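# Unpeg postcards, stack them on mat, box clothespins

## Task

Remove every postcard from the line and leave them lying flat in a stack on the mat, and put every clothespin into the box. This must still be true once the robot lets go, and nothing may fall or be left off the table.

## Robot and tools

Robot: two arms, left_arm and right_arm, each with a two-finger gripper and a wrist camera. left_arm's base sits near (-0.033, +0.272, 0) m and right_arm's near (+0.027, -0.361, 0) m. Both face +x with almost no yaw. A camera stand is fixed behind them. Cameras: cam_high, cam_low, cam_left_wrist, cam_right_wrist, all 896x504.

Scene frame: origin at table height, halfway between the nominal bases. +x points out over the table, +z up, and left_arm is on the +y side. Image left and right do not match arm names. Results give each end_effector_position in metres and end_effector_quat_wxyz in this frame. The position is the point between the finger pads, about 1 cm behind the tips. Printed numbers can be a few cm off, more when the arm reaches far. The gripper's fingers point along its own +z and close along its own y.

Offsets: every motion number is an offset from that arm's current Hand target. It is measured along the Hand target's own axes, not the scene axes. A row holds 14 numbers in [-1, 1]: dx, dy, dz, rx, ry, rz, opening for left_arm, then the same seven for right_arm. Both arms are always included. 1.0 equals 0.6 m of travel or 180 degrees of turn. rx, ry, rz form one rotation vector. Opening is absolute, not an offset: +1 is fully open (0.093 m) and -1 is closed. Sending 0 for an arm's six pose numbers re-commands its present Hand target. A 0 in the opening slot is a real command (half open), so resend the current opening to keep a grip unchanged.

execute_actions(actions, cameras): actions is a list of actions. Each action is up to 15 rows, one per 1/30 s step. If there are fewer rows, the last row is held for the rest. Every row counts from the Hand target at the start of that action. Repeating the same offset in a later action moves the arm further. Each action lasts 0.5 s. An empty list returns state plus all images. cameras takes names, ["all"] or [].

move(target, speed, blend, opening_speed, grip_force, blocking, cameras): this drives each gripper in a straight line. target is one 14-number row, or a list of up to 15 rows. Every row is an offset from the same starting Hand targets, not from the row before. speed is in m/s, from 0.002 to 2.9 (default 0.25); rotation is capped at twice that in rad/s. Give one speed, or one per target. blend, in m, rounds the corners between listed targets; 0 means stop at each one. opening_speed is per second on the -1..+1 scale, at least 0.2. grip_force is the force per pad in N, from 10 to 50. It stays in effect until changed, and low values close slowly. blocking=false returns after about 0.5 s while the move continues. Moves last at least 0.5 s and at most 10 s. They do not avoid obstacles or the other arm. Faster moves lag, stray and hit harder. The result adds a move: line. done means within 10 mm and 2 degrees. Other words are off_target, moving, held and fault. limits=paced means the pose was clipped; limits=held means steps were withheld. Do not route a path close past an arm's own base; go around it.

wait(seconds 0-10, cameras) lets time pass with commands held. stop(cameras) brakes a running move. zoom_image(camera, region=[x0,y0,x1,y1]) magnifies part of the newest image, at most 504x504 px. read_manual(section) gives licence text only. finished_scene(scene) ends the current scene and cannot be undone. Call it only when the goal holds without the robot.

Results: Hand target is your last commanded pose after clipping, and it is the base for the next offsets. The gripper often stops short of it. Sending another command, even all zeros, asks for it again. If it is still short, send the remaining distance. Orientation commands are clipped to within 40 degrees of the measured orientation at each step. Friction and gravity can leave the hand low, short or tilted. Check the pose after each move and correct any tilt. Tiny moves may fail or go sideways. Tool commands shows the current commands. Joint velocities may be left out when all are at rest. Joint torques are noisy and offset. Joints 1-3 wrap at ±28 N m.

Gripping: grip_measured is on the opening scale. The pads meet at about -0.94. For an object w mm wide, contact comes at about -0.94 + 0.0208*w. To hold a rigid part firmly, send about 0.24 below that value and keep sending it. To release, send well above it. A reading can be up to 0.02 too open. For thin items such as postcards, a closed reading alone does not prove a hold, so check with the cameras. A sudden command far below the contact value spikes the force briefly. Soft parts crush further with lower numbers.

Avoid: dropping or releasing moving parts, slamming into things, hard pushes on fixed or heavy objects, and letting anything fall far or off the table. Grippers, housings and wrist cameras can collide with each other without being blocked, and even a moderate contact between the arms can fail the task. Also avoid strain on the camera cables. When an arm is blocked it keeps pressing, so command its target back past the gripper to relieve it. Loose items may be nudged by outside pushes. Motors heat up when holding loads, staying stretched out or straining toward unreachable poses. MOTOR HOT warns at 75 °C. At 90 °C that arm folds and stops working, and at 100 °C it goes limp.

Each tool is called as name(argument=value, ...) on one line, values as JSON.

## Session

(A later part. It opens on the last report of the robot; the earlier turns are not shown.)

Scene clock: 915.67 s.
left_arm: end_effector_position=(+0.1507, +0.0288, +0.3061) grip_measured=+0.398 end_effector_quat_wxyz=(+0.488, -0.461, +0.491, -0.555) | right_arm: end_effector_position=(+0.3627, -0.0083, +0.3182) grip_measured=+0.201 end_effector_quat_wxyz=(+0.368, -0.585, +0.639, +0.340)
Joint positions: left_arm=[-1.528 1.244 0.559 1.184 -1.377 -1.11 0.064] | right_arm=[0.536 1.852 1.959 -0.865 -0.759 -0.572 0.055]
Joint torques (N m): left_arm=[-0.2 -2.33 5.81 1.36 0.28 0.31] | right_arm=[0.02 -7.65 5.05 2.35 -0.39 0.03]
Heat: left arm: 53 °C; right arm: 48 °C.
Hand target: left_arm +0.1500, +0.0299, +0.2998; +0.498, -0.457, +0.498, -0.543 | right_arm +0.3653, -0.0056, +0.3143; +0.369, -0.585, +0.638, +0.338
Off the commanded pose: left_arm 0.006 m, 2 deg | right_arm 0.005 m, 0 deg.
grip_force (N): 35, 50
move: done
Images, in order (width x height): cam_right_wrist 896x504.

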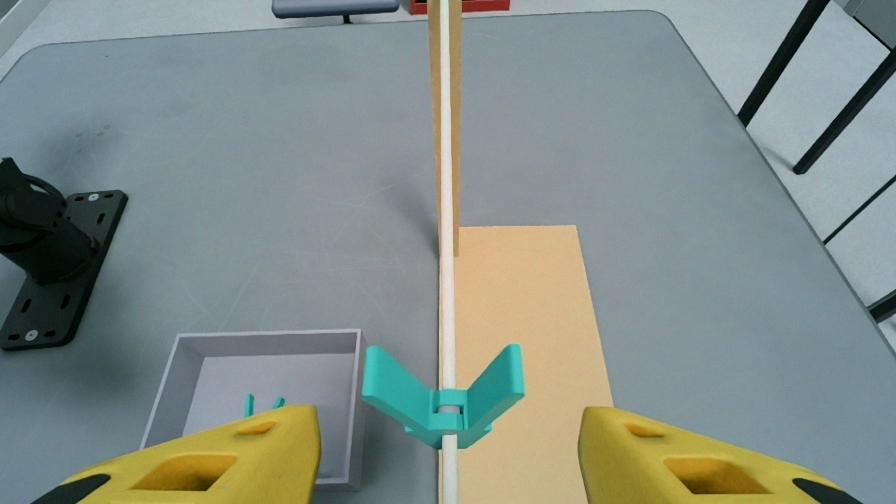

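move(target=[0,0,0,0,0,0,0.4,0,0.002,0.03,0,0,0,0.2], speed=0.08, cameras=["cam_right_wrist"])

Scene clock: 922.87 s.
left_arm: end_effector_position=(+0.1507, +0.0288, +0.3061) grip_measured=+0.398 end_effector_quat_wxyz=(+0.488, -0.461, +0.491, -0.555) | right_arm: end_effector_position=(+0.3632, +0.0069, +0.3100) grip_measured=+0.201 end_effector_quat_wxyz=(+0.368, -0.585, +0.638, +0.339)
Joint positions: left_arm=[-1.528 1.244 0.559 1.184 -1.377 -1.11 0.064] | right_arm=[0.569 1.87 1.944 -0.81 -0.734 -0.543 0.055]
Joint torques (N m): left_arm=[-0.13 -2.32 5.97 1.38 0.24 0.32] | right_arm=[0.12 -7.76 5.11 2.41 -0.36 0.02]
Heat: left arm: 53 °C; right arm: 48 °C.
Hand target: left_arm +0.1500, +0.0299, +0.2998; +0.498, -0.457, +0.498, -0.543 | right_arm +0.3656, +0.0101, +0.3052; +0.369, -0.585, +0.638, +0.337
Off the commanded pose: left_arm 0.006 m, 2 deg | right_arm 0.006 m, 0 deg.
grip_force (N): 35, 50
move: done
Images, in order (width x height): cam_right_wrist 896x504.

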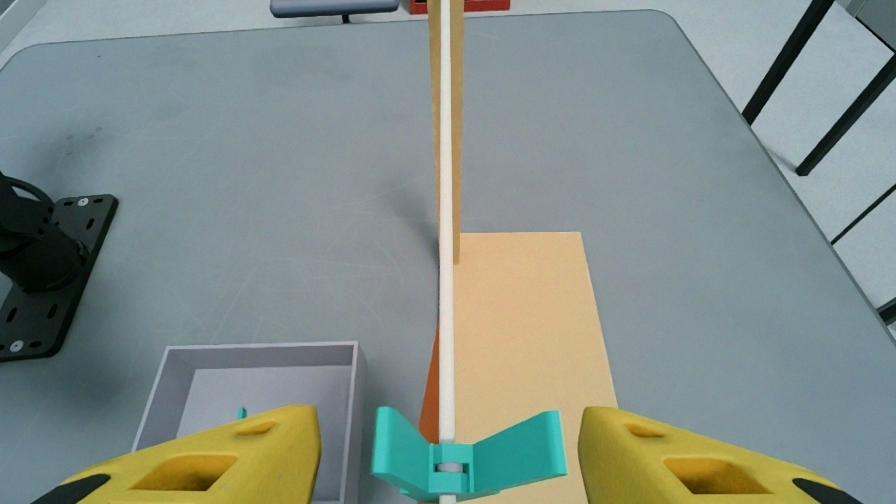

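move(target=[0,0,0,0,0,0,0.4,0,-0.002,0.009,0,0,0,0.2], speed=0.06, cameras=["cam_right_wrist"])

wait(seconds=0.3, cameras=["cam_right_wrist"])

Scene clock: 931.43 s.
left_arm: end_effector_position=(+0.1507, +0.0288, +0.3061) grip_measured=+0.398 end_effector_quat_wxyz=(+0.488, -0.461, +0.491, -0.555) | right_arm: end_effector_position=(+0.3656, +0.0100, +0.3062) grip_measured=+0.201 end_effector_quat_wxyz=(+0.367, -0.583, +0.640, +0.339)
Joint positions: left_arm=[-1.528 1.244 0.559 1.184 -1.377 -1.11 0.064] | right_arm=[0.572 1.881 1.944 -0.798 -0.729 -0.536 0.055]
Joint torques (N m): left_arm=[-0.05 -2.3 5.96 1.34 0.29 0.31] | right_arm=[0.43 -7.76 5.48 2.4 -0.36 0.03]
Motor temperatures (°C): left_arm=[31 36 53 50 29 29 31] | right_arm=[31 49 36 38 31 29 30]
Heat: left arm: 53 °C; right arm: 49 °C.
Hand target: left_arm +0.1500, +0.0299, +0.2998; +0.498, -0.457, +0.498, -0.543 | right_arm +0.3672, +0.0147, +0.3025; +0.369, -0.585, +0.638, +0.338
Off the commanded pose: left_arm 0.006 m, 2 deg | right_arm 0.006 m, 0 deg.
grip_force (N): 35, 50
move: done
Images, in order (width x height): cam_right_wrist 896x504.

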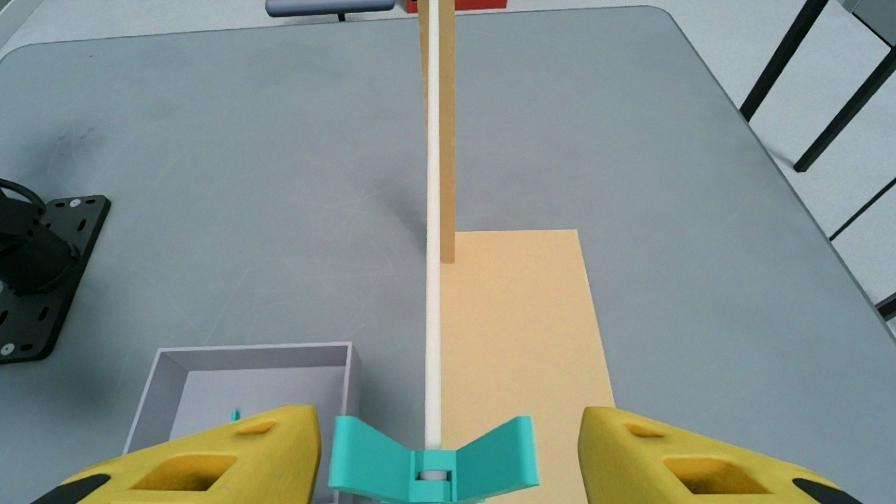

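Scene clock: 931.73 s.
left_arm: end_effector_position=(+0.1507, +0.0288, +0.3061) grip_measured=+0.398 end_effector_quat_wxyz=(+0.488, -0.461, +0.491, -0.555) | right_arm: end_effector_position=(+0.3657, +0.0100, +0.3063) grip_measured=+0.201 end_effector_quat_wxyz=(+0.368, -0.583, +0.640, +0.339)
Joint positions: left_arm=[-1.528 1.244 0.559 1.184 -1.377 -1.11 0.064] | right_arm=[0.572 1.881 1.944 -0.798 -0.729 -0.536 0.055]
Joint torques (N m): left_arm=[-0.16 -2.21 5.93 1.44 0.26 0.35] | right_arm=[0.43 -7.75 5.49 2.41 -0.36 0.03]
Heat: left arm: 53 °C; right arm: 49 °C.
Hand target: left_arm +0.1500, +0.0299, +0.2998; +0.498, -0.457, +0.498, -0.543 | right_arm +0.3671, +0.0146, +0.3025; +0.369, -0.585, +0.639, +0.338
Tool commands: left_gripper/opening=+0.4 right_gripper/opening=+0.2
Off the commanded pose: left_arm 0.006 m, 2 deg | right_arm 0.006 m, 0 deg.
grip_force (N): 35, 50
wait: 0.30 s; at rest by 0.17 s
Images, in order (width x height): cam_right_wrist 896x504.

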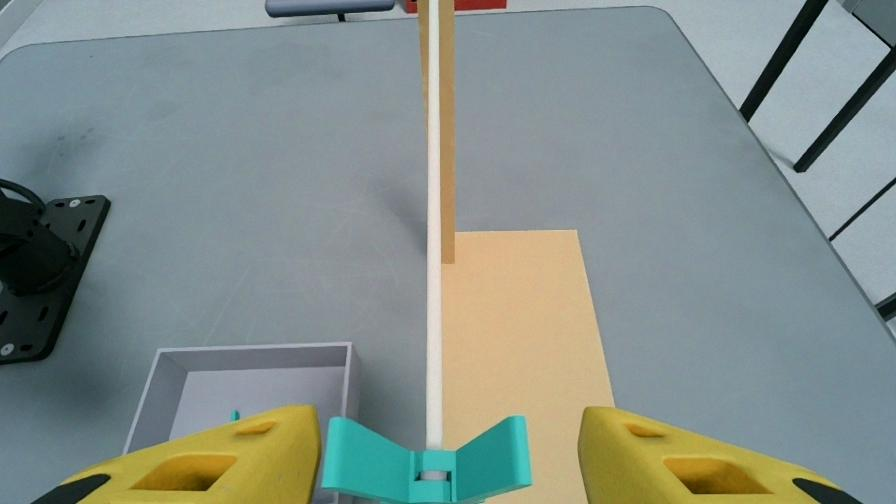

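move(target=[0,0,0,0,0,0,0.4,0,0.008,0.002,0,0,0,0.2], speed=0.06, cameras=["cam_right_wrist"])

Scene clock: 938.50 s.
left_arm: end_effector_position=(+0.1507, +0.0288, +0.3061) grip_measured=+0.398 end_effector_quat_wxyz=(+0.488, -0.461, +0.491, -0.555) | right_arm: end_effector_position=(+0.3631, +0.0138, +0.3008) grip_measured=+0.201 end_effector_quat_wxyz=(+0.363, -0.584, +0.642, +0.340)
Joint positions: left_arm=[-1.528 1.244 0.559 1.184 -1.377 -1.11 0.064] | right_arm=[0.583 1.881 1.926 -0.784 -0.722 -0.528 0.055]
Joint torques (N m): left_arm=[0.02 -2.26 5.98 1.33 0.3 0.35] | right_arm=[0.29 -8.95 5.07 2.42 -0.37 0.03]
Heat: left arm: 52 °C; right arm: 49 °C.
Hand target: left_arm +0.1500, +0.0299, +0.2998; +0.498, -0.457, +0.498, -0.543 | right_arm +0.3625, +0.0161, +0.3018; +0.369, -0.585, +0.639, +0.338
Off the commanded pose: left_arm 0.006 m, 2 deg | right_arm 0.003 m, 1 deg.
grip_force (N): 35, 50
move: done
Images, in order (width x height): cam_right_wrist 896x504.

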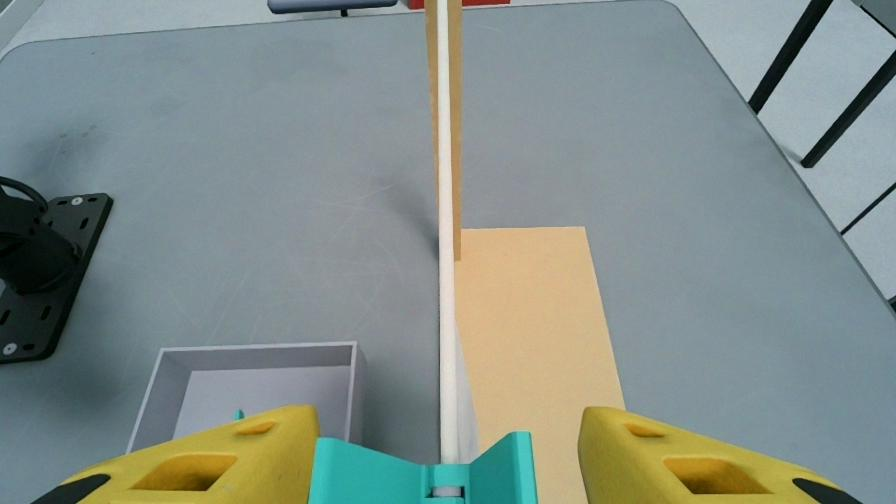

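move(target=[[0,0,0,0,0,0,0.4,-0.0058,0,-0.0033,0,0,0,0.2],[0,0,0,0,0,0,0.4,-0.0058,0,-0.0033,0,0,0,-0.16]], speed=0.06, opening_speed=0.4, cameras=["cam_right_wrist"])

Scene clock: 947.67 s.
left_arm: end_effector_position=(+0.1507, +0.0288, +0.3061) grip_measured=+0.398 end_effector_quat_wxyz=(+0.488, -0.461, +0.491, -0.555) | right_arm: end_effector_position=(+0.3632, +0.0138, +0.3008) grip_measured=-0.159 end_effector_quat_wxyz=(+0.363, -0.583, +0.642, +0.340)
Joint positions: left_arm=[-1.528 1.244 0.559 1.184 -1.377 -1.11 0.064] | right_arm=[0.583 1.881 1.926 -0.784 -0.722 -0.527 0.038]
Joint torques (N m): left_arm=[0.02 -2 5.89 1.45 0.29 0.3] | right_arm=[0.29 -8.61 6.79 2.21 -0.36 0.03]
Heat: left arm: 52 °C; right arm: 51 °C.
Hand target: left_arm +0.1500, +0.0299, +0.2998; +0.498, -0.457, +0.498, -0.543 | right_arm +0.3625, +0.0161, +0.3058; +0.369, -0.585, +0.639, +0.338
Off the commanded pose: left_arm 0.006 m, 2 deg | right_arm 0.006 m, 1 deg.
grip_force (N): 35, 50
move: done
Images, in order (width x height): cam_right_wrist 896x504.

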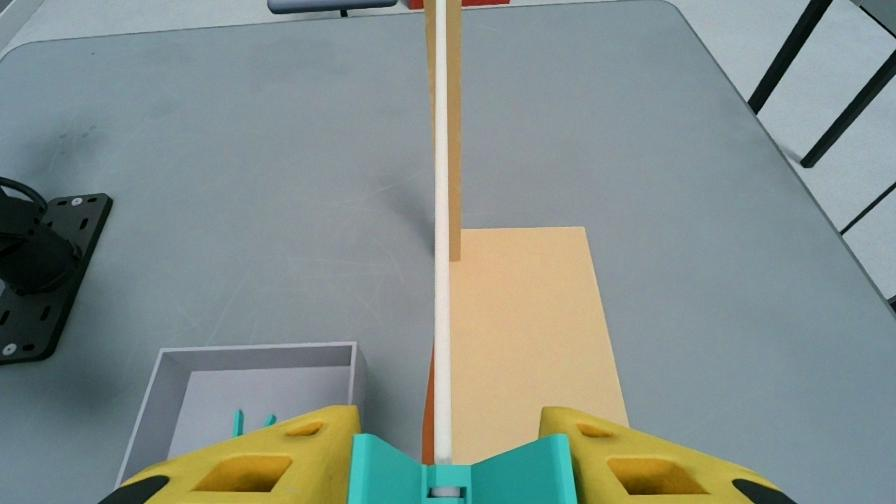

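move(target=[[0,0,0,0,0,0,0.4,0.0046,-0.024,0.0027,-0.0694,0,0.1203,-0.16],[0,0,0,0,0,0,0.4,0.0144,-0.04,0.0083,-0.125,0,0.2165,-0.16]], speed=0.12, cameras=["all"])

Scene clock: 961.87 s.
left_arm: end_effector_position=(+0.1507, +0.0288, +0.3061) grip_measured=+0.398 end_effector_quat_wxyz=(+0.488, -0.461, +0.491, -0.555) | right_arm: end_effector_position=(+0.3843, +0.0151, +0.2915) grip_measured=-0.159 end_effector_quat_wxyz=(+0.115, -0.397, +0.725, +0.551)
Joint positions: left_arm=[-1.528 1.244 0.559 1.184 -1.377 -1.11 0.064] | right_arm=[0.478 2.323 2.542 -1.29 -1.14 -0.167 0.038]
Joint torques (N m): left_arm=[-0.1 -2.19 5.87 1.43 0.32 0.32] | right_arm=[-0.91 -9.84 7.39 1.38 -0.88 -0.08]
Heat: left arm: 52 °C; right arm: 51 °C.
Hand target: left_arm +0.1500, +0.0299, +0.2998; +0.498, -0.457, +0.498, -0.543 | right_arm +0.3863, +0.0141, +0.2960; +0.117, -0.400, +0.719, +0.556
Off the commanded pose: left_arm 0.006 m, 2 deg | right_arm 0.005 m, 1 deg.
grip_force (N): 35, 50
move: done

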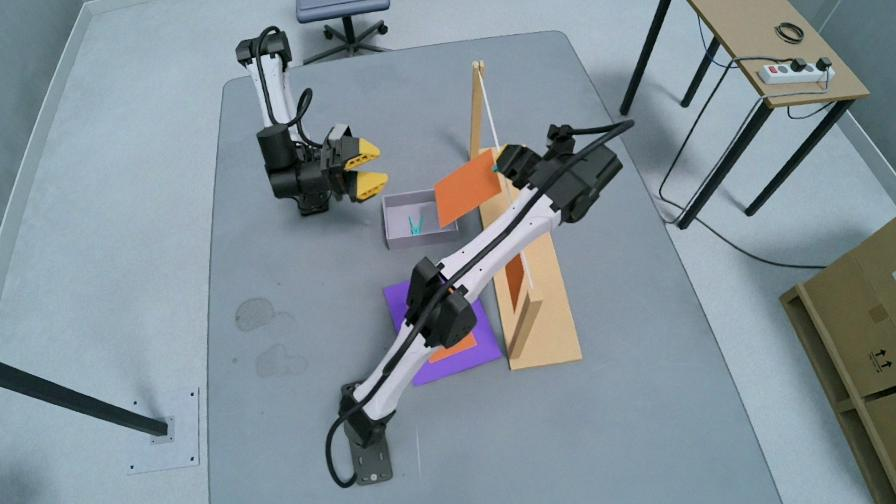

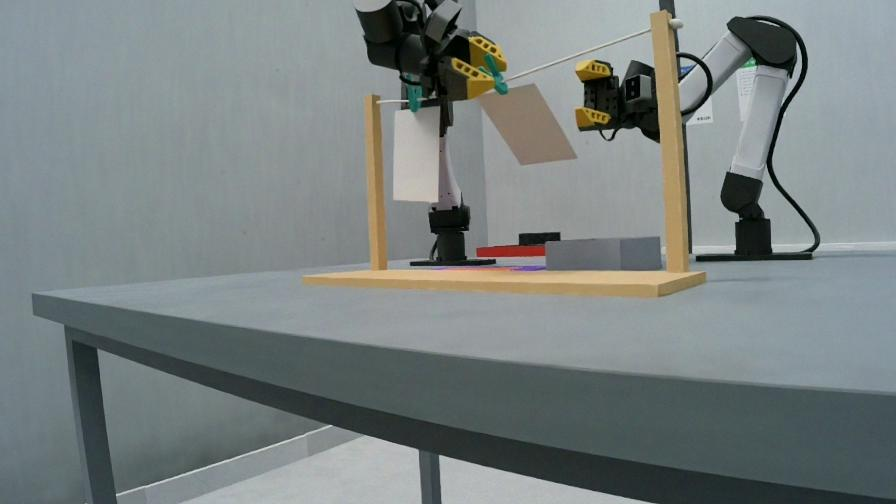

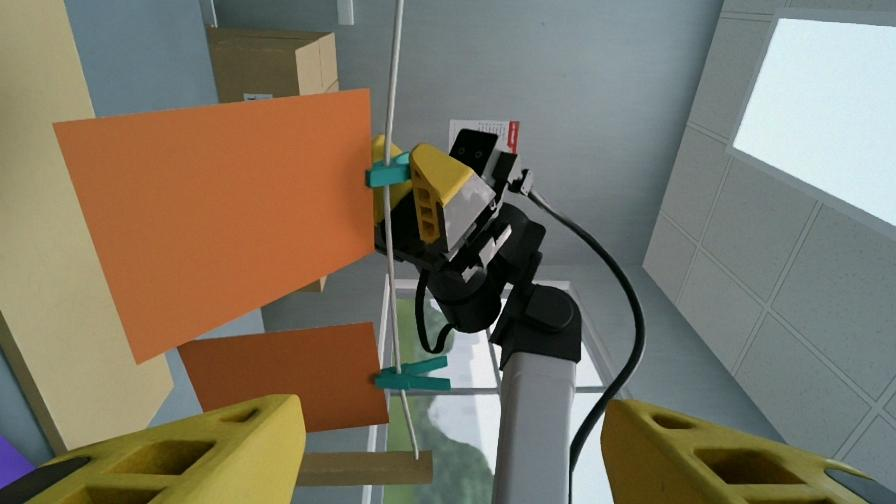

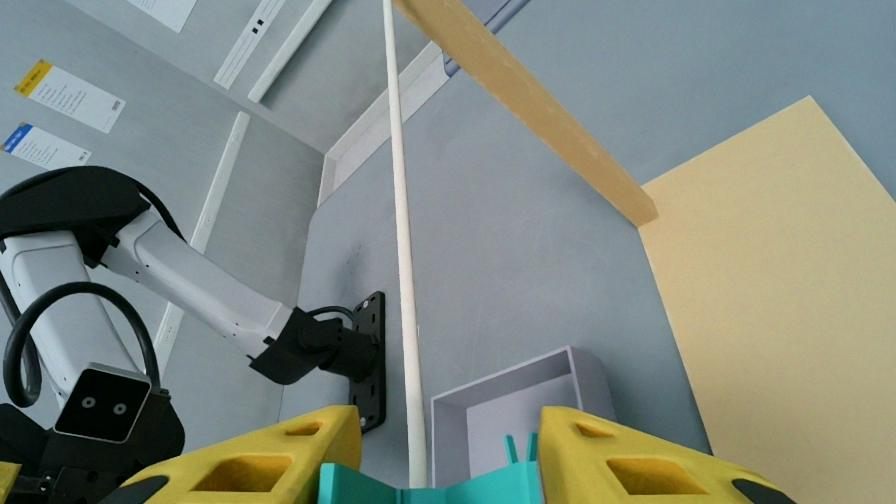

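move(target=[[0,0,0,0,0,0,0.4,0.0017,-0.0147,0.001,-0.0417,0,0.0722,-0.16],[0,0,0,0,0,0,0.4,0.0066,-0.0283,0.0038,-0.0833,0,0.1443,-0.16]], speed=0.12, cameras=["cam_high","cam_left_wrist","cam_right_wrist"])

Scene clock: 979.80 s.
left_arm: end_effector_position=(+0.1507, +0.0288, +0.3061) grip_measured=+0.398 end_effector_quat_wxyz=(+0.488, -0.461, +0.491, -0.555) | right_arm: end_effector_position=(+0.3923, +0.0148, +0.2832) grip_measured=-0.159 end_effector_quat_wxyz=(-0.056, -0.247, +0.715, +0.652)
Joint positions: left_arm=[-1.528 1.244 0.559 1.184 -1.377 -1.11 0.064] | right_arm=[0.443 2.478 2.646 -1.357 -1.415 0.139 0.038]
Joint torques (N m): left_arm=[-0.08 -2.15 5.81 1.34 0.3 0.32] | right_arm=[-0.94 -10.76 5.07 1.18 -0.95 0]
Heat: left arm: 51 °C; right arm: 52 °C.
Hand target: left_arm +0.1500, +0.0299, +0.2998; +0.498, -0.457, +0.498, -0.543 | right_arm +0.3951, +0.0132, +0.2808; -0.063, -0.240, +0.712, +0.657
Off the commanded pose: left_arm 0.006 m, 2 deg | right_arm 0.004 m, 1 deg.
grip_force (N): 35, 50
move: done
Images, in order (width x height): cam_high 896x504, cam_left_wrist 896x504, cam_right_wrist 896x504.

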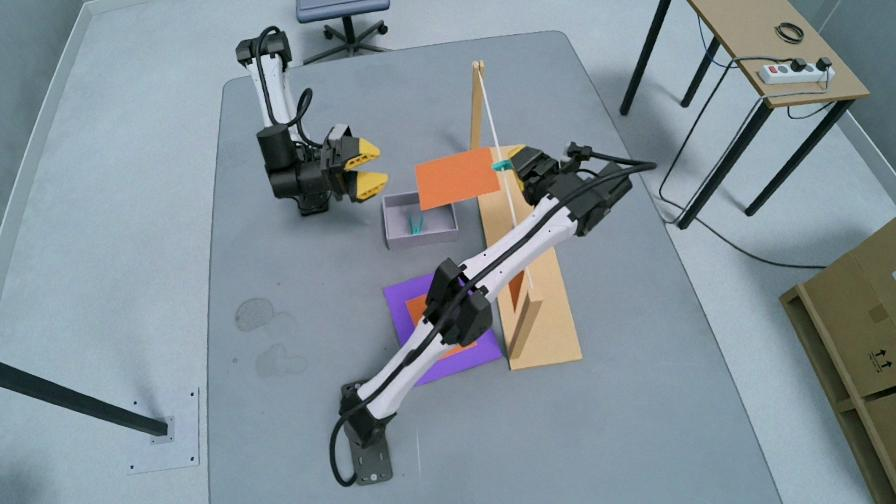

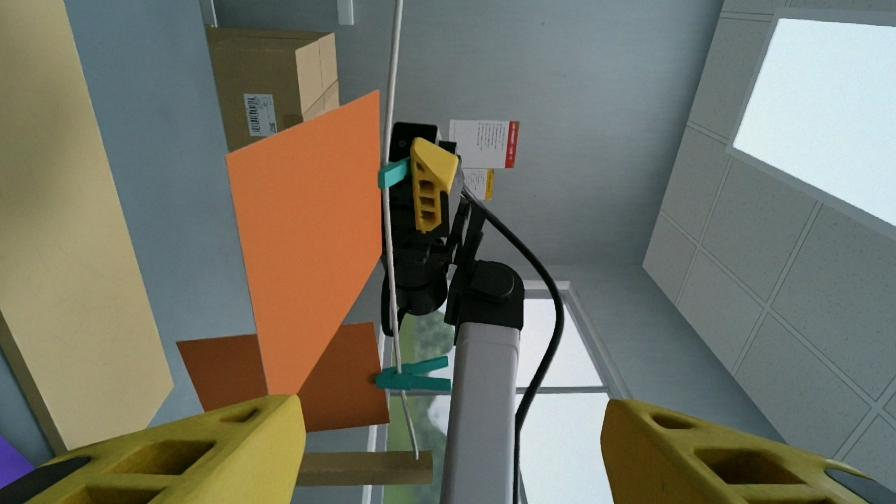

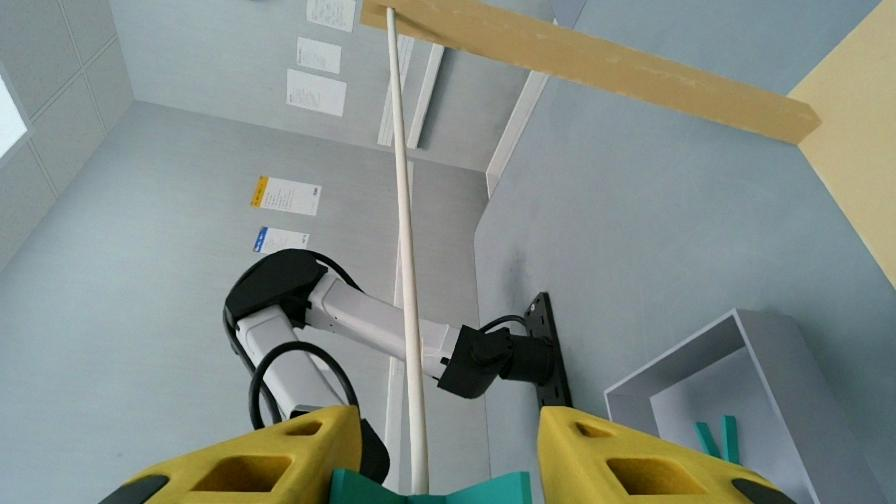

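move(target=[0.03,0.065,0.0138,0,0,0,0.4,0.0008,-0.0088,0.0005,-0.025,0,0.0433,-0.16], speed=0.12, cameras=["cam_left_wrist","cam_right_wrist"])

Scene clock: 1007.43 s.
left_arm: end_effector_position=(+0.1585, +0.0099, +0.2644) grip_measured=+0.398 end_effector_quat_wxyz=(+0.494, -0.459, +0.498, -0.545) | right_arm: end_effector_position=(+0.3996, +0.0182, +0.2551) grip_measured=-0.159 end_effector_quat_wxyz=(-0.133, -0.182, +0.709, +0.668)
Joint positions: left_arm=[-1.503 1.423 0.525 1.316 -1.365 -1.169 0.064] | right_arm=[0.439 2.494 2.51 -1.238 -1.495 0.295 0.038]
Joint torques (N m): left_arm=[0.9 -3.08 5.74 1.55 0.5 0.13] | right_arm=[-0.88 -15.19 4.49 1.24 -0.95 0.02]
Motor temperatures (°C): left_arm=[31 33 51 47 29 29 31] | right_arm=[31 54 37 36 32 29 30]
Heat: left arm: 51 °C; right arm: 54 °C.
Hand target: left_arm +0.1599, +0.0109, +0.2617; +0.498, -0.457, +0.498, -0.543 | right_arm +0.3960, +0.0132, +0.2755; -0.117, -0.188, +0.700, +0.678
Off the commanded pose: left_arm 0.003 m, 0 deg | right_arm 0.021 m, 3 deg.
grip_force (N): 35, 50
move: off_target (right_arm)
Images, in order (width x height): cam_left_wrist 896x504, cam_right_wrist 896x504.

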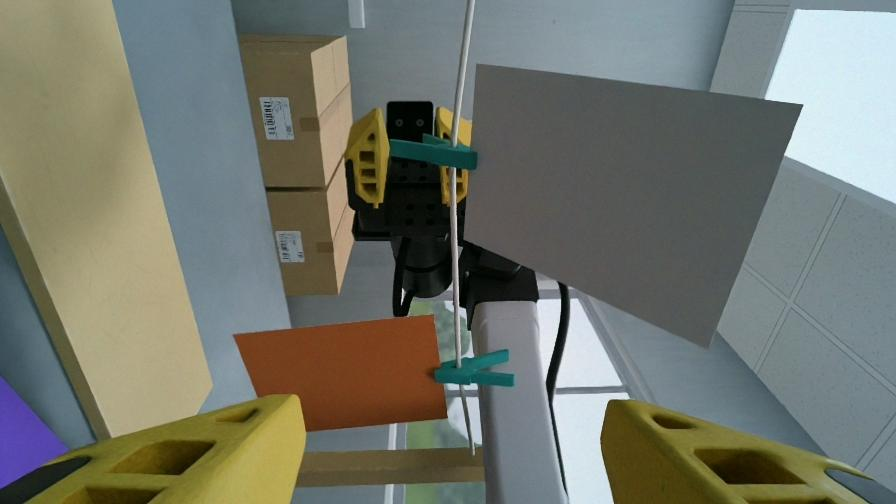

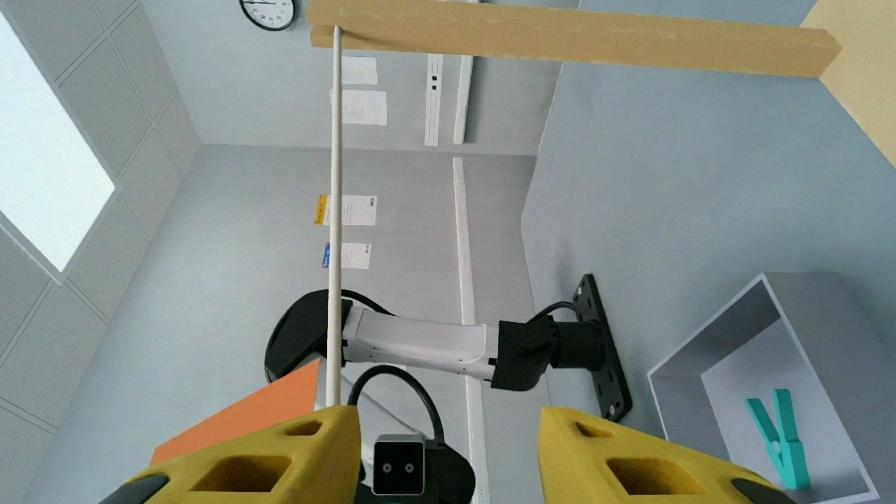

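move(target=[0,0,0,0,0,0,0.4,0,0.022,0,0.0125,0,-0.0217,-0.16], speed=0.05, cameras=["cam_left_wrist","cam_right_wrist"])

Scene clock: 1033.30 s.
left_arm: end_effector_position=(+0.1585, +0.0099, +0.2644) grip_measured=+0.398 end_effector_quat_wxyz=(+0.494, -0.459, +0.498, -0.545) | right_arm: end_effector_position=(+0.3974, +0.0168, +0.2642) grip_measured=-0.159 end_effector_quat_wxyz=(-0.120, -0.191, +0.710, +0.667)
Joint positions: left_arm=[-1.503 1.423 0.525 1.316 -1.365 -1.169 0.064] | right_arm=[0.439 2.471 2.51 -1.238 -1.482 0.288 0.038]
Joint torques (N m): left_arm=[0.59 -3.32 5.91 1.46 0.46 0.11] | right_arm=[-0.65 -14.91 7.1 1.19 -0.63 -0.15]
Motor temperatures (°C): left_arm=[31 33 50 48 29 29 31] | right_arm=[31 65 36 36 32 29 30]
Heat: left arm: 50 °C; right arm: 65 °C.
Hand target: left_arm +0.1599, +0.0109, +0.2617; +0.498, -0.457, +0.498, -0.543 | right_arm +0.3946, +0.0133, +0.2886; -0.090, -0.214, +0.707, +0.668
Off the commanded pose: left_arm 0.003 m, 1 deg | right_arm 0.025 m, 4 deg.
grip_force (N): 35, 50
move: off_target (right_arm)
Images, in order (width x height): cam_left_wrist 896x504, cam_right_wrist 896x504.

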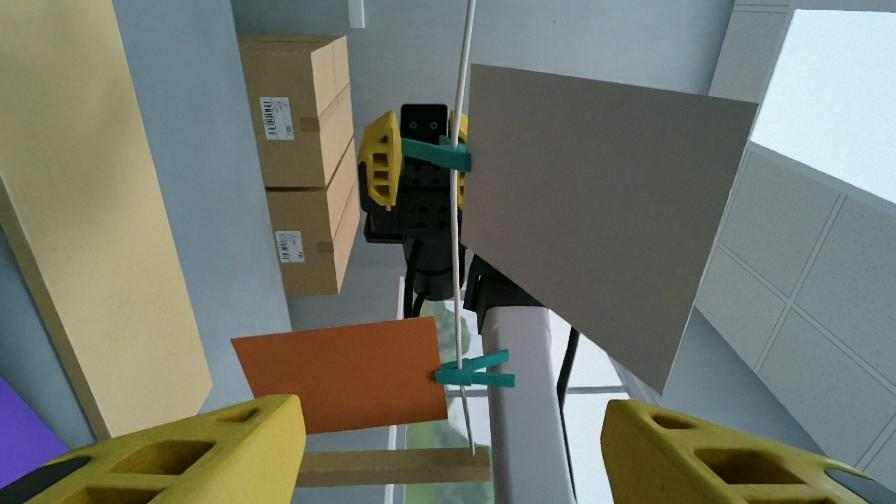

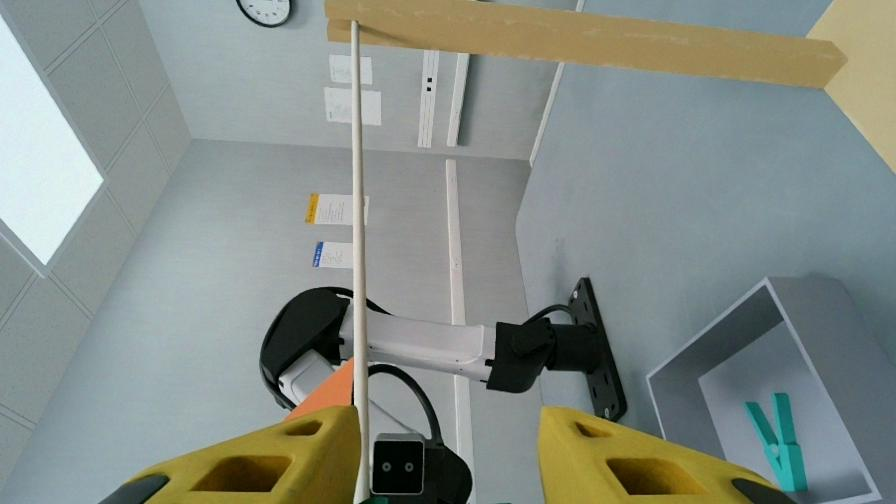

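move(target=[0,0,0,0,0,0,0.4,0,0.025,0,0.0125,0,-0.0217,-0.16], speed=0.06, cameras=["cam_left_wrist","cam_right_wrist"])

Scene clock: 1046.30 s.
left_arm: end_effector_position=(+0.1585, +0.0099, +0.2644) grip_measured=+0.398 end_effector_quat_wxyz=(+0.494, -0.459, +0.498, -0.545) | right_arm: end_effector_position=(+0.3914, +0.0129, +0.3019) grip_measured=-0.159 end_effector_quat_wxyz=(-0.067, -0.232, +0.710, +0.661)
Joint positions: left_arm=[-1.503 1.423 0.525 1.316 -1.365 -1.169 0.064] | right_arm=[0.439 2.457 2.658 -1.319 -1.441 0.242 0.038]
Joint torques (N m): left_arm=[0.54 -3.08 5.53 1.56 0.42 0.15] | right_arm=[-0.17 -10.78 7.27 1.16 -0.61 -0.14]
Motor temperatures (°C): left_arm=[31 33 50 47 29 29 31] | right_arm=[31 68 36 36 32 29 30]
Heat: left arm: 50 °C; right arm: 68 °C.
Hand target: left_arm +0.1599, +0.0109, +0.2617; +0.498, -0.457, +0.498, -0.543 | right_arm +0.3918, +0.0135, +0.3034; -0.063, -0.240, +0.712, +0.657
Off the commanded pose: left_arm 0.003 m, 1 deg | right_arm 0.002 m, 1 deg.
grip_force (N): 35, 50
move: done
Images, in order (width x height): cam_left_wrist 896x504, cam_right_wrist 896x504.

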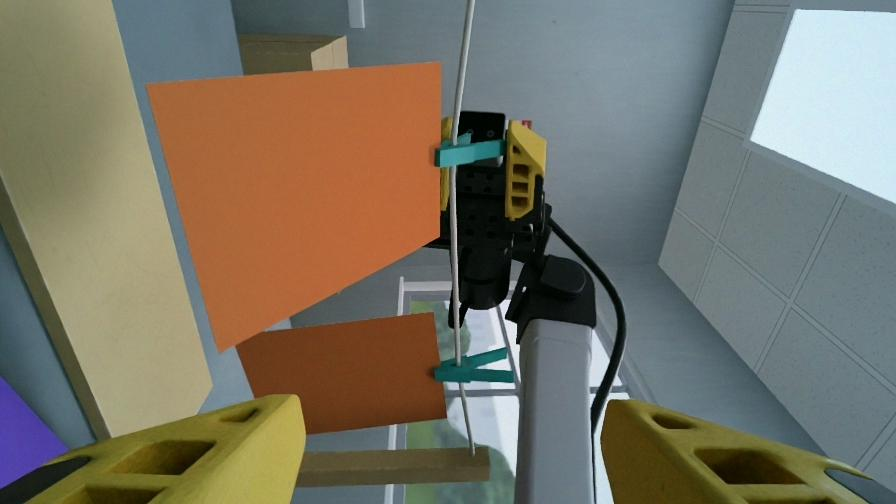

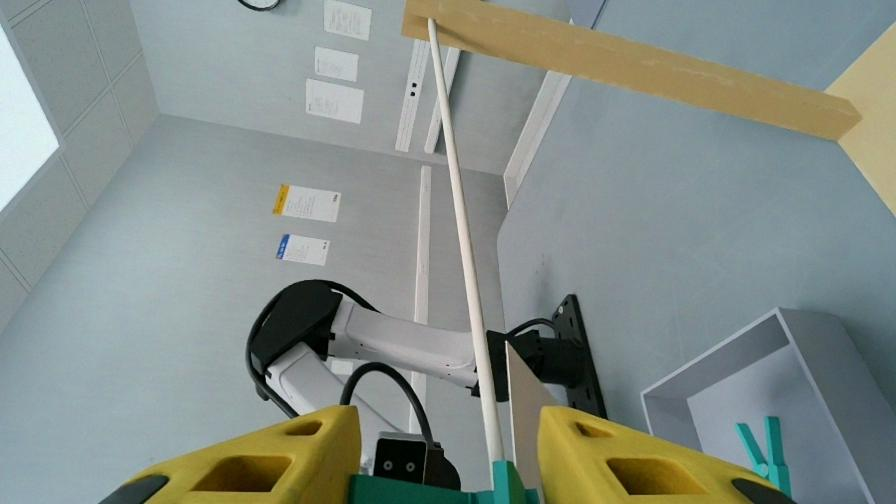

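move(target=[0,0,0,0,0,0,0.4,0,-0.028,0,0,0,0,-0.16], speed=0.05, cameras=["cam_left_wrist"])

Scene clock: 1056.97 s.
left_arm: end_effector_position=(+0.1585, +0.0099, +0.2644) grip_measured=+0.398 end_effector_quat_wxyz=(+0.494, -0.459, +0.498, -0.545) | right_arm: end_effector_position=(+0.3933, +0.0139, +0.2916) grip_measured=-0.159 end_effector_quat_wxyz=(-0.063, -0.240, +0.708, +0.661)
Joint positions: left_arm=[-1.503 1.423 0.525 1.316 -1.365 -1.169 0.064] | right_arm=[0.439 2.477 2.658 -1.337 -1.441 0.185 0.038]
Joint torques (N m): left_arm=[0.62 -3.12 5.79 1.55 0.4 0.14] | right_arm=[-0.65 -10.54 6.12 1.09 -0.64 -0.16]
Motor temperatures (°C): left_arm=[31 33 50 47 29 29 30] | right_arm=[31 64 37 36 32 29 30]
Heat: left arm: 50 °C; right arm: 64 °C.
Hand target: left_arm +0.1599, +0.0109, +0.2617; +0.498, -0.457, +0.498, -0.543 | right_arm +0.3962, +0.0131, +0.2872; -0.063, -0.240, +0.712, +0.657
Off the commanded pose: left_arm 0.003 m, 1 deg | right_arm 0.005 m, 1 deg.
grip_force (N): 35, 50
move: done
Images, in order (width x height): cam_left_wrist 896x504.

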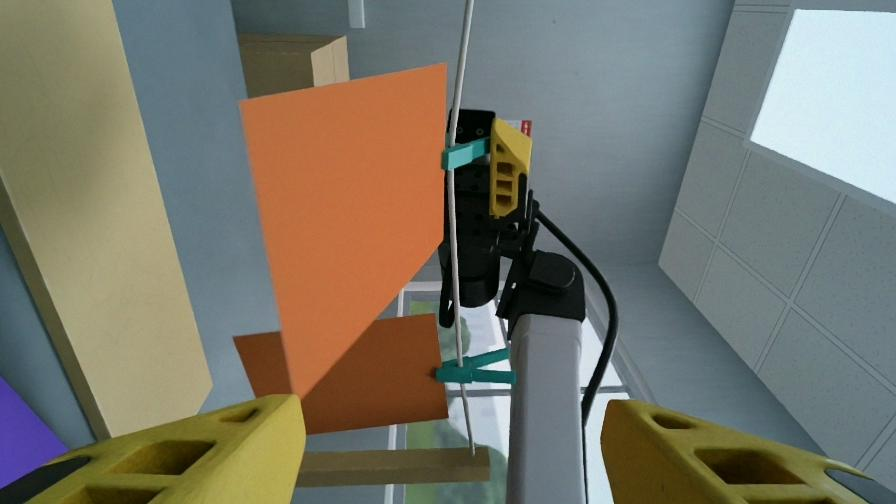

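move(target=[0,0,0,0,0,0,0.4,0,-0.0125,0,0,0,0,-0.16], speed=0.05, cameras=["cam_left_wrist"])

Scene clock: 1063.87 s.
left_arm: end_effector_position=(+0.1585, +0.0099, +0.2644) grip_measured=+0.398 end_effector_quat_wxyz=(+0.494, -0.459, +0.498, -0.545) | right_arm: end_effector_position=(+0.3945, +0.0145, +0.2854) grip_measured=-0.159 end_effector_quat_wxyz=(-0.062, -0.243, +0.708, +0.661)
Joint positions: left_arm=[-1.503 1.423 0.525 1.316 -1.365 -1.169 0.064] | right_arm=[0.439 2.489 2.658 -1.345 -1.441 0.16 0.038]
Joint torques (N m): left_arm=[0.91 -3.26 5.53 1.51 0.41 0.21] | right_arm=[-0.84 -10.63 5.72 1.06 -0.66 -0.15]
Motor temperatures (°C): left_arm=[31 33 50 47 29 29 30] | right_arm=[31 62 37 35 32 29 30]
Heat: left arm: 50 °C; right arm: 62 °C.
Hand target: left_arm +0.1599, +0.0109, +0.2617; +0.498, -0.457, +0.498, -0.543 | right_arm +0.3981, +0.0130, +0.2799; -0.063, -0.240, +0.712, +0.657
Off the commanded pose: left_arm 0.003 m, 1 deg | right_arm 0.007 m, 1 deg.
grip_force (N): 35, 50
move: done
Images, in order (width x height): cam_left_wrist 896x504.

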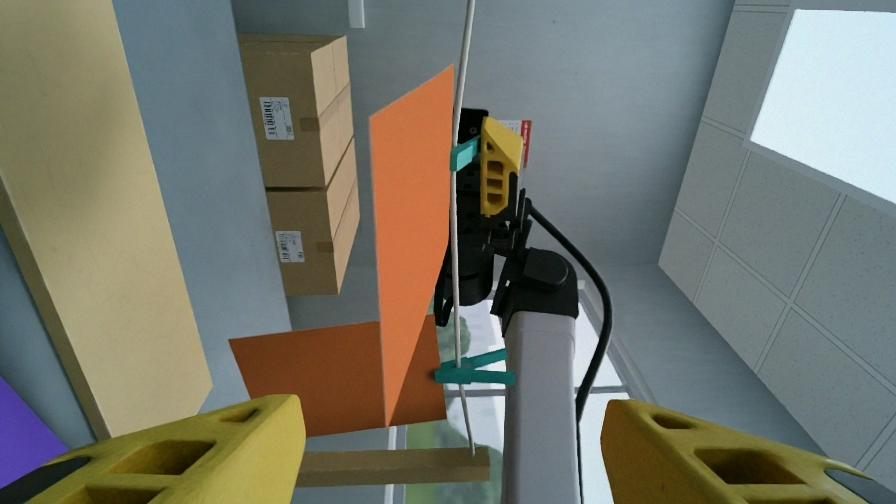

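move(target=[0,0.037,0,0,0,0,0.4,0,0,0,0,0,0,-0.16], speed=0.08, cameras=["cam_left_wrist"])

Scene clock: 1075.17 s.
left_arm: end_effector_position=(+0.1605, +0.0090, +0.2403) grip_measured=+0.398 end_effector_quat_wxyz=(+0.499, -0.455, +0.504, -0.539) | right_arm: end_effector_position=(+0.3942, +0.0144, +0.2853) grip_measured=-0.159 end_effector_quat_wxyz=(-0.063, -0.242, +0.708, +0.661)
Joint positions: left_arm=[-1.496 1.497 0.48 1.395 -1.359 -1.188 0.064] | right_arm=[0.439 2.489 2.658 -1.349 -1.441 0.158 0.038]
Joint torques (N m): left_arm=[0.76 -3.36 5.33 1.74 0.45 0.1] | right_arm=[-0.84 -10.5 5.98 1.06 -0.66 -0.15]
Motor temperatures (°C): left_arm=[31 33 49 47 29 29 30] | right_arm=[31 60 37 35 32 29 30]
Heat: left arm: 49 °C; right arm: 60 °C.
Hand target: left_arm +0.1618, +0.0108, +0.2395; +0.498, -0.457, +0.498, -0.543 | right_arm +0.3981, +0.0130, +0.2799; -0.063, -0.240, +0.712, +0.657
Off the commanded pose: left_arm 0.002 m, 1 deg | right_arm 0.007 m, 1 deg.
grip_force (N): 35, 50
move: done
Images, in order (width x height): cam_left_wrist 896x504.

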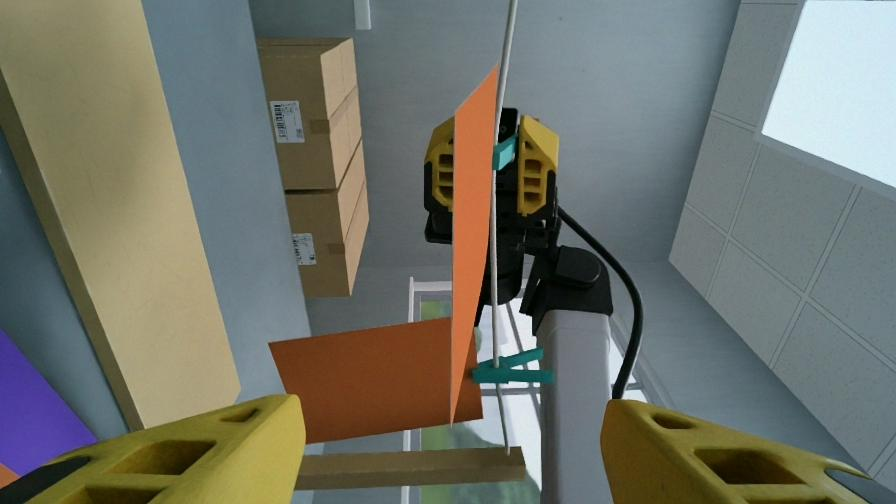

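move(target=[0,0,0.115,0,0,0,0.4,0,0,0,0,0,0,-0.16], speed=0.1, cameras=["cam_left_wrist"])

Scene clock: 1093.97 s.
left_arm: end_effector_position=(+0.2275, +0.0088, +0.2411) grip_measured=+0.398 end_effector_quat_wxyz=(+0.501, -0.454, +0.503, -0.539) | right_arm: end_effector_position=(+0.3942, +0.0144, +0.2853) grip_measured=-0.159 end_effector_quat_wxyz=(-0.063, -0.242, +0.708, +0.661)
Joint positions: left_arm=[-1.242 1.499 0.552 1.138 -1.115 -1.385 0.064] | right_arm=[0.439 2.489 2.658 -1.349 -1.441 0.158 0.038]
Joint torques (N m): left_arm=[0.59 -3.82 8.76 1.58 0.28 -0.1] | right_arm=[-0.84 -10.5 6 1.05 -0.66 -0.15]
Motor temperatures (°C): left_arm=[31 34 49 46 29 29 30] | right_arm=[31 58 37 35 31 29 30]
Heat: left arm: 49 °C; right arm: 58 °C.
Hand target: left_arm +0.2303, +0.0048, +0.2455; +0.498, -0.457, +0.498, -0.543 | right_arm +0.3981, +0.0130, +0.2799; -0.063, -0.240, +0.712, +0.657
Off the commanded pose: left_arm 0.007 m, 1 deg | right_arm 0.007 m, 1 deg.
grip_force (N): 35, 50
move: done
Images, in order (width x height): cam_left_wrist 896x504.

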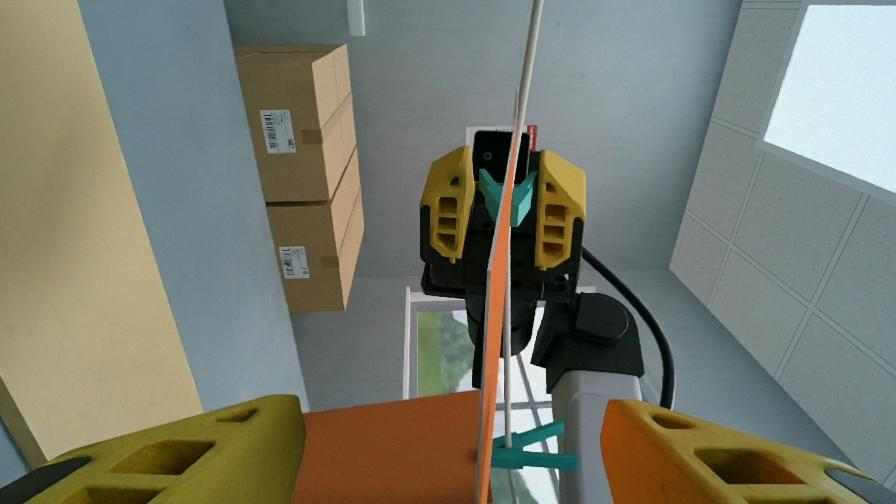

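move(target=[[0,-0.013,0,0,0,0,0.4,0,0,0,0,0,0,-0.16],[0,-0.013,0.052,0,0,0,0.4,0,0,0,0,0,0,-0.16]], speed=0.08, cameras=["cam_left_wrist","cam_high"])

Scene clock: 1105.30 s.
left_arm: end_effector_position=(+0.2575, +0.0060, +0.2514) grip_measured=+0.398 end_effector_quat_wxyz=(+0.501, -0.454, +0.503, -0.539) | right_arm: end_effector_position=(+0.3942, +0.0144, +0.2853) grip_measured=-0.159 end_effector_quat_wxyz=(-0.063, -0.242, +0.708, +0.661)
Joint positions: left_arm=[-1.145 1.515 0.631 1.043 -1.021 -1.421 0.064] | right_arm=[0.439 2.489 2.658 -1.349 -1.441 0.158 0.038]
Joint torques (N m): left_arm=[0.49 -4.31 9.13 1.69 0.26 -0.11] | right_arm=[-0.85 -10.48 6 1.05 -0.66 -0.15]
Motor temperatures (°C): left_arm=[31 34 50 46 29 29 30] | right_arm=[31 57 37 35 31 29 30]
Heat: left arm: 50 °C; right arm: 57 °C.
Hand target: left_arm +0.2607, +0.0022, +0.2560; +0.498, -0.457, +0.498, -0.543 | right_arm +0.3981, +0.0130, +0.2799; -0.063, -0.240, +0.712, +0.657
Off the commanded pose: left_arm 0.007 m, 1 deg | right_arm 0.007 m, 1 deg.
grip_force (N): 35, 50
move: done
Images, in order (width x height): cam_high 896x504, cam_left_wrist 896x504.

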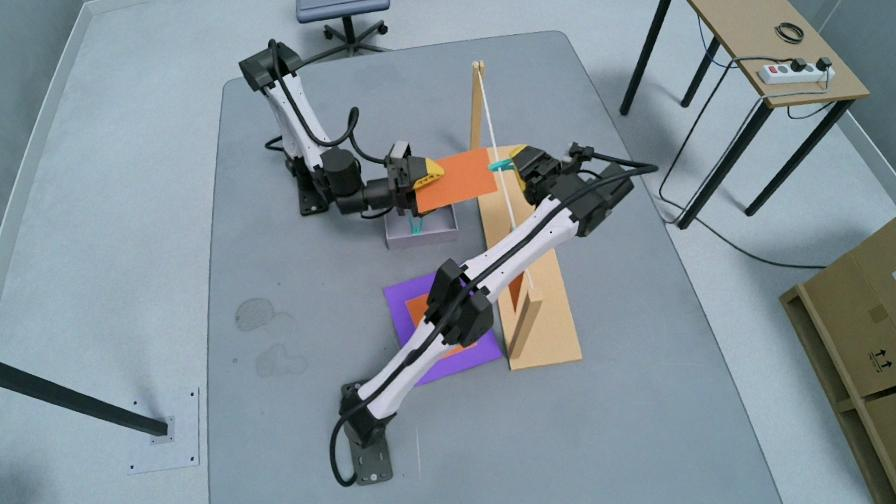

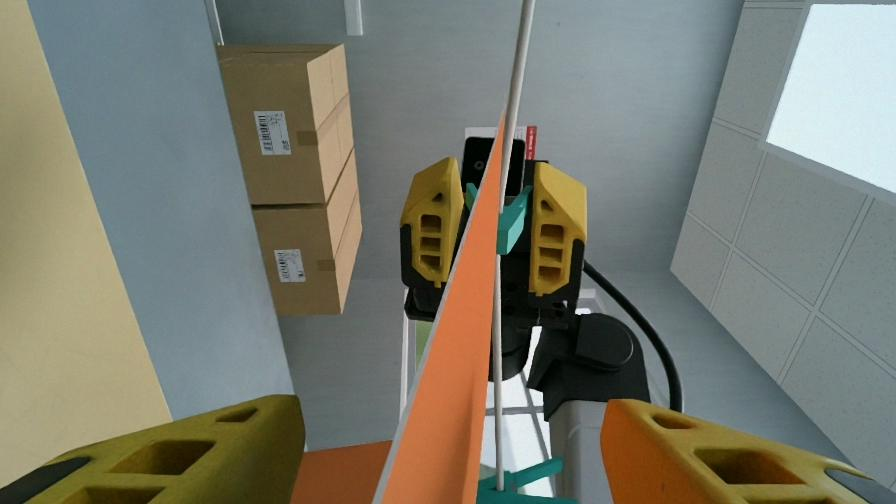

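move(target=[0,0,0,0,0,0,-1,0,0,0,0,0,0,-0.16], opening_speed=0.8, cameras=["cam_left_wrist","cam_high"])

Scene clock: 1120.13 s.
left_arm: end_effector_position=(+0.2575, +0.0058, +0.2514) grip_measured=-0.979 end_effector_quat_wxyz=(+0.501, -0.454, +0.503, -0.539) | right_arm: end_effector_position=(+0.3942, +0.0144, +0.2853) grip_measured=-0.159 end_effector_quat_wxyz=(-0.063, -0.242, +0.708, +0.661)
Joint positions: left_arm=[-1.145 1.515 0.631 1.042 -1.02 -1.421 0] | right_arm=[0.439 2.489 2.658 -1.349 -1.441 0.158 0.038]
Joint torques (N m): left_arm=[0.65 -4.36 9.2 1.73 0.25 -0.02] | right_arm=[-0.84 -10.47 6.04 1.06 -0.66 -0.15]
Motor temperatures (°C): left_arm=[31 35 51 47 29 29 30] | right_arm=[31 57 37 35 31 29 30]
Heat: left arm: 51 °C; right arm: 57 °C.
Hand target: left_arm +0.2607, +0.0022, +0.2560; +0.498, -0.457, +0.498, -0.543 | right_arm +0.3981, +0.0130, +0.2799; -0.063, -0.240, +0.712, +0.657
Off the commanded pose: left_arm 0.007 m, 1 deg | right_arm 0.007 m, 1 deg.
grip_force (N): 35, 50
move: done
Images, in order (width x height): cam_high 896x504, cam_left_wrist 896x504.

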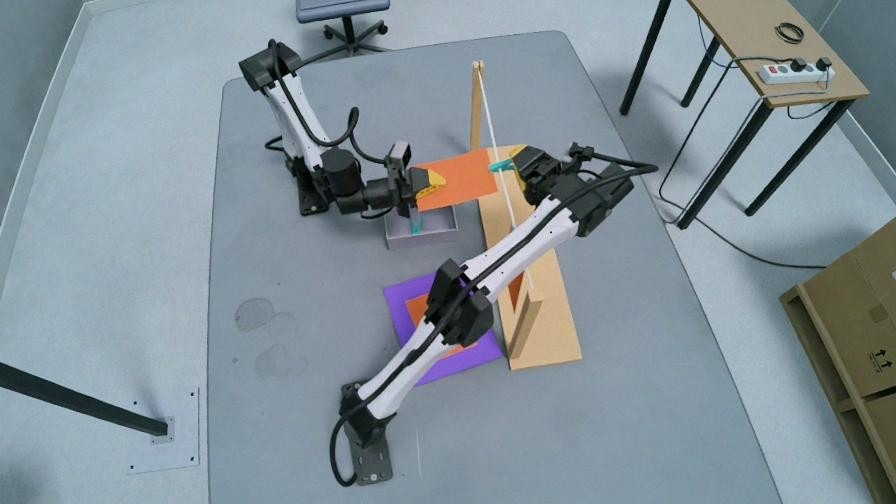

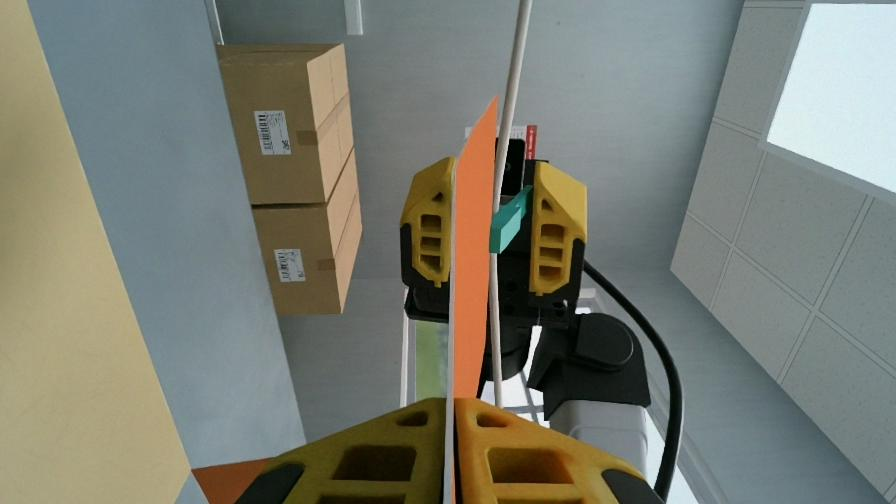

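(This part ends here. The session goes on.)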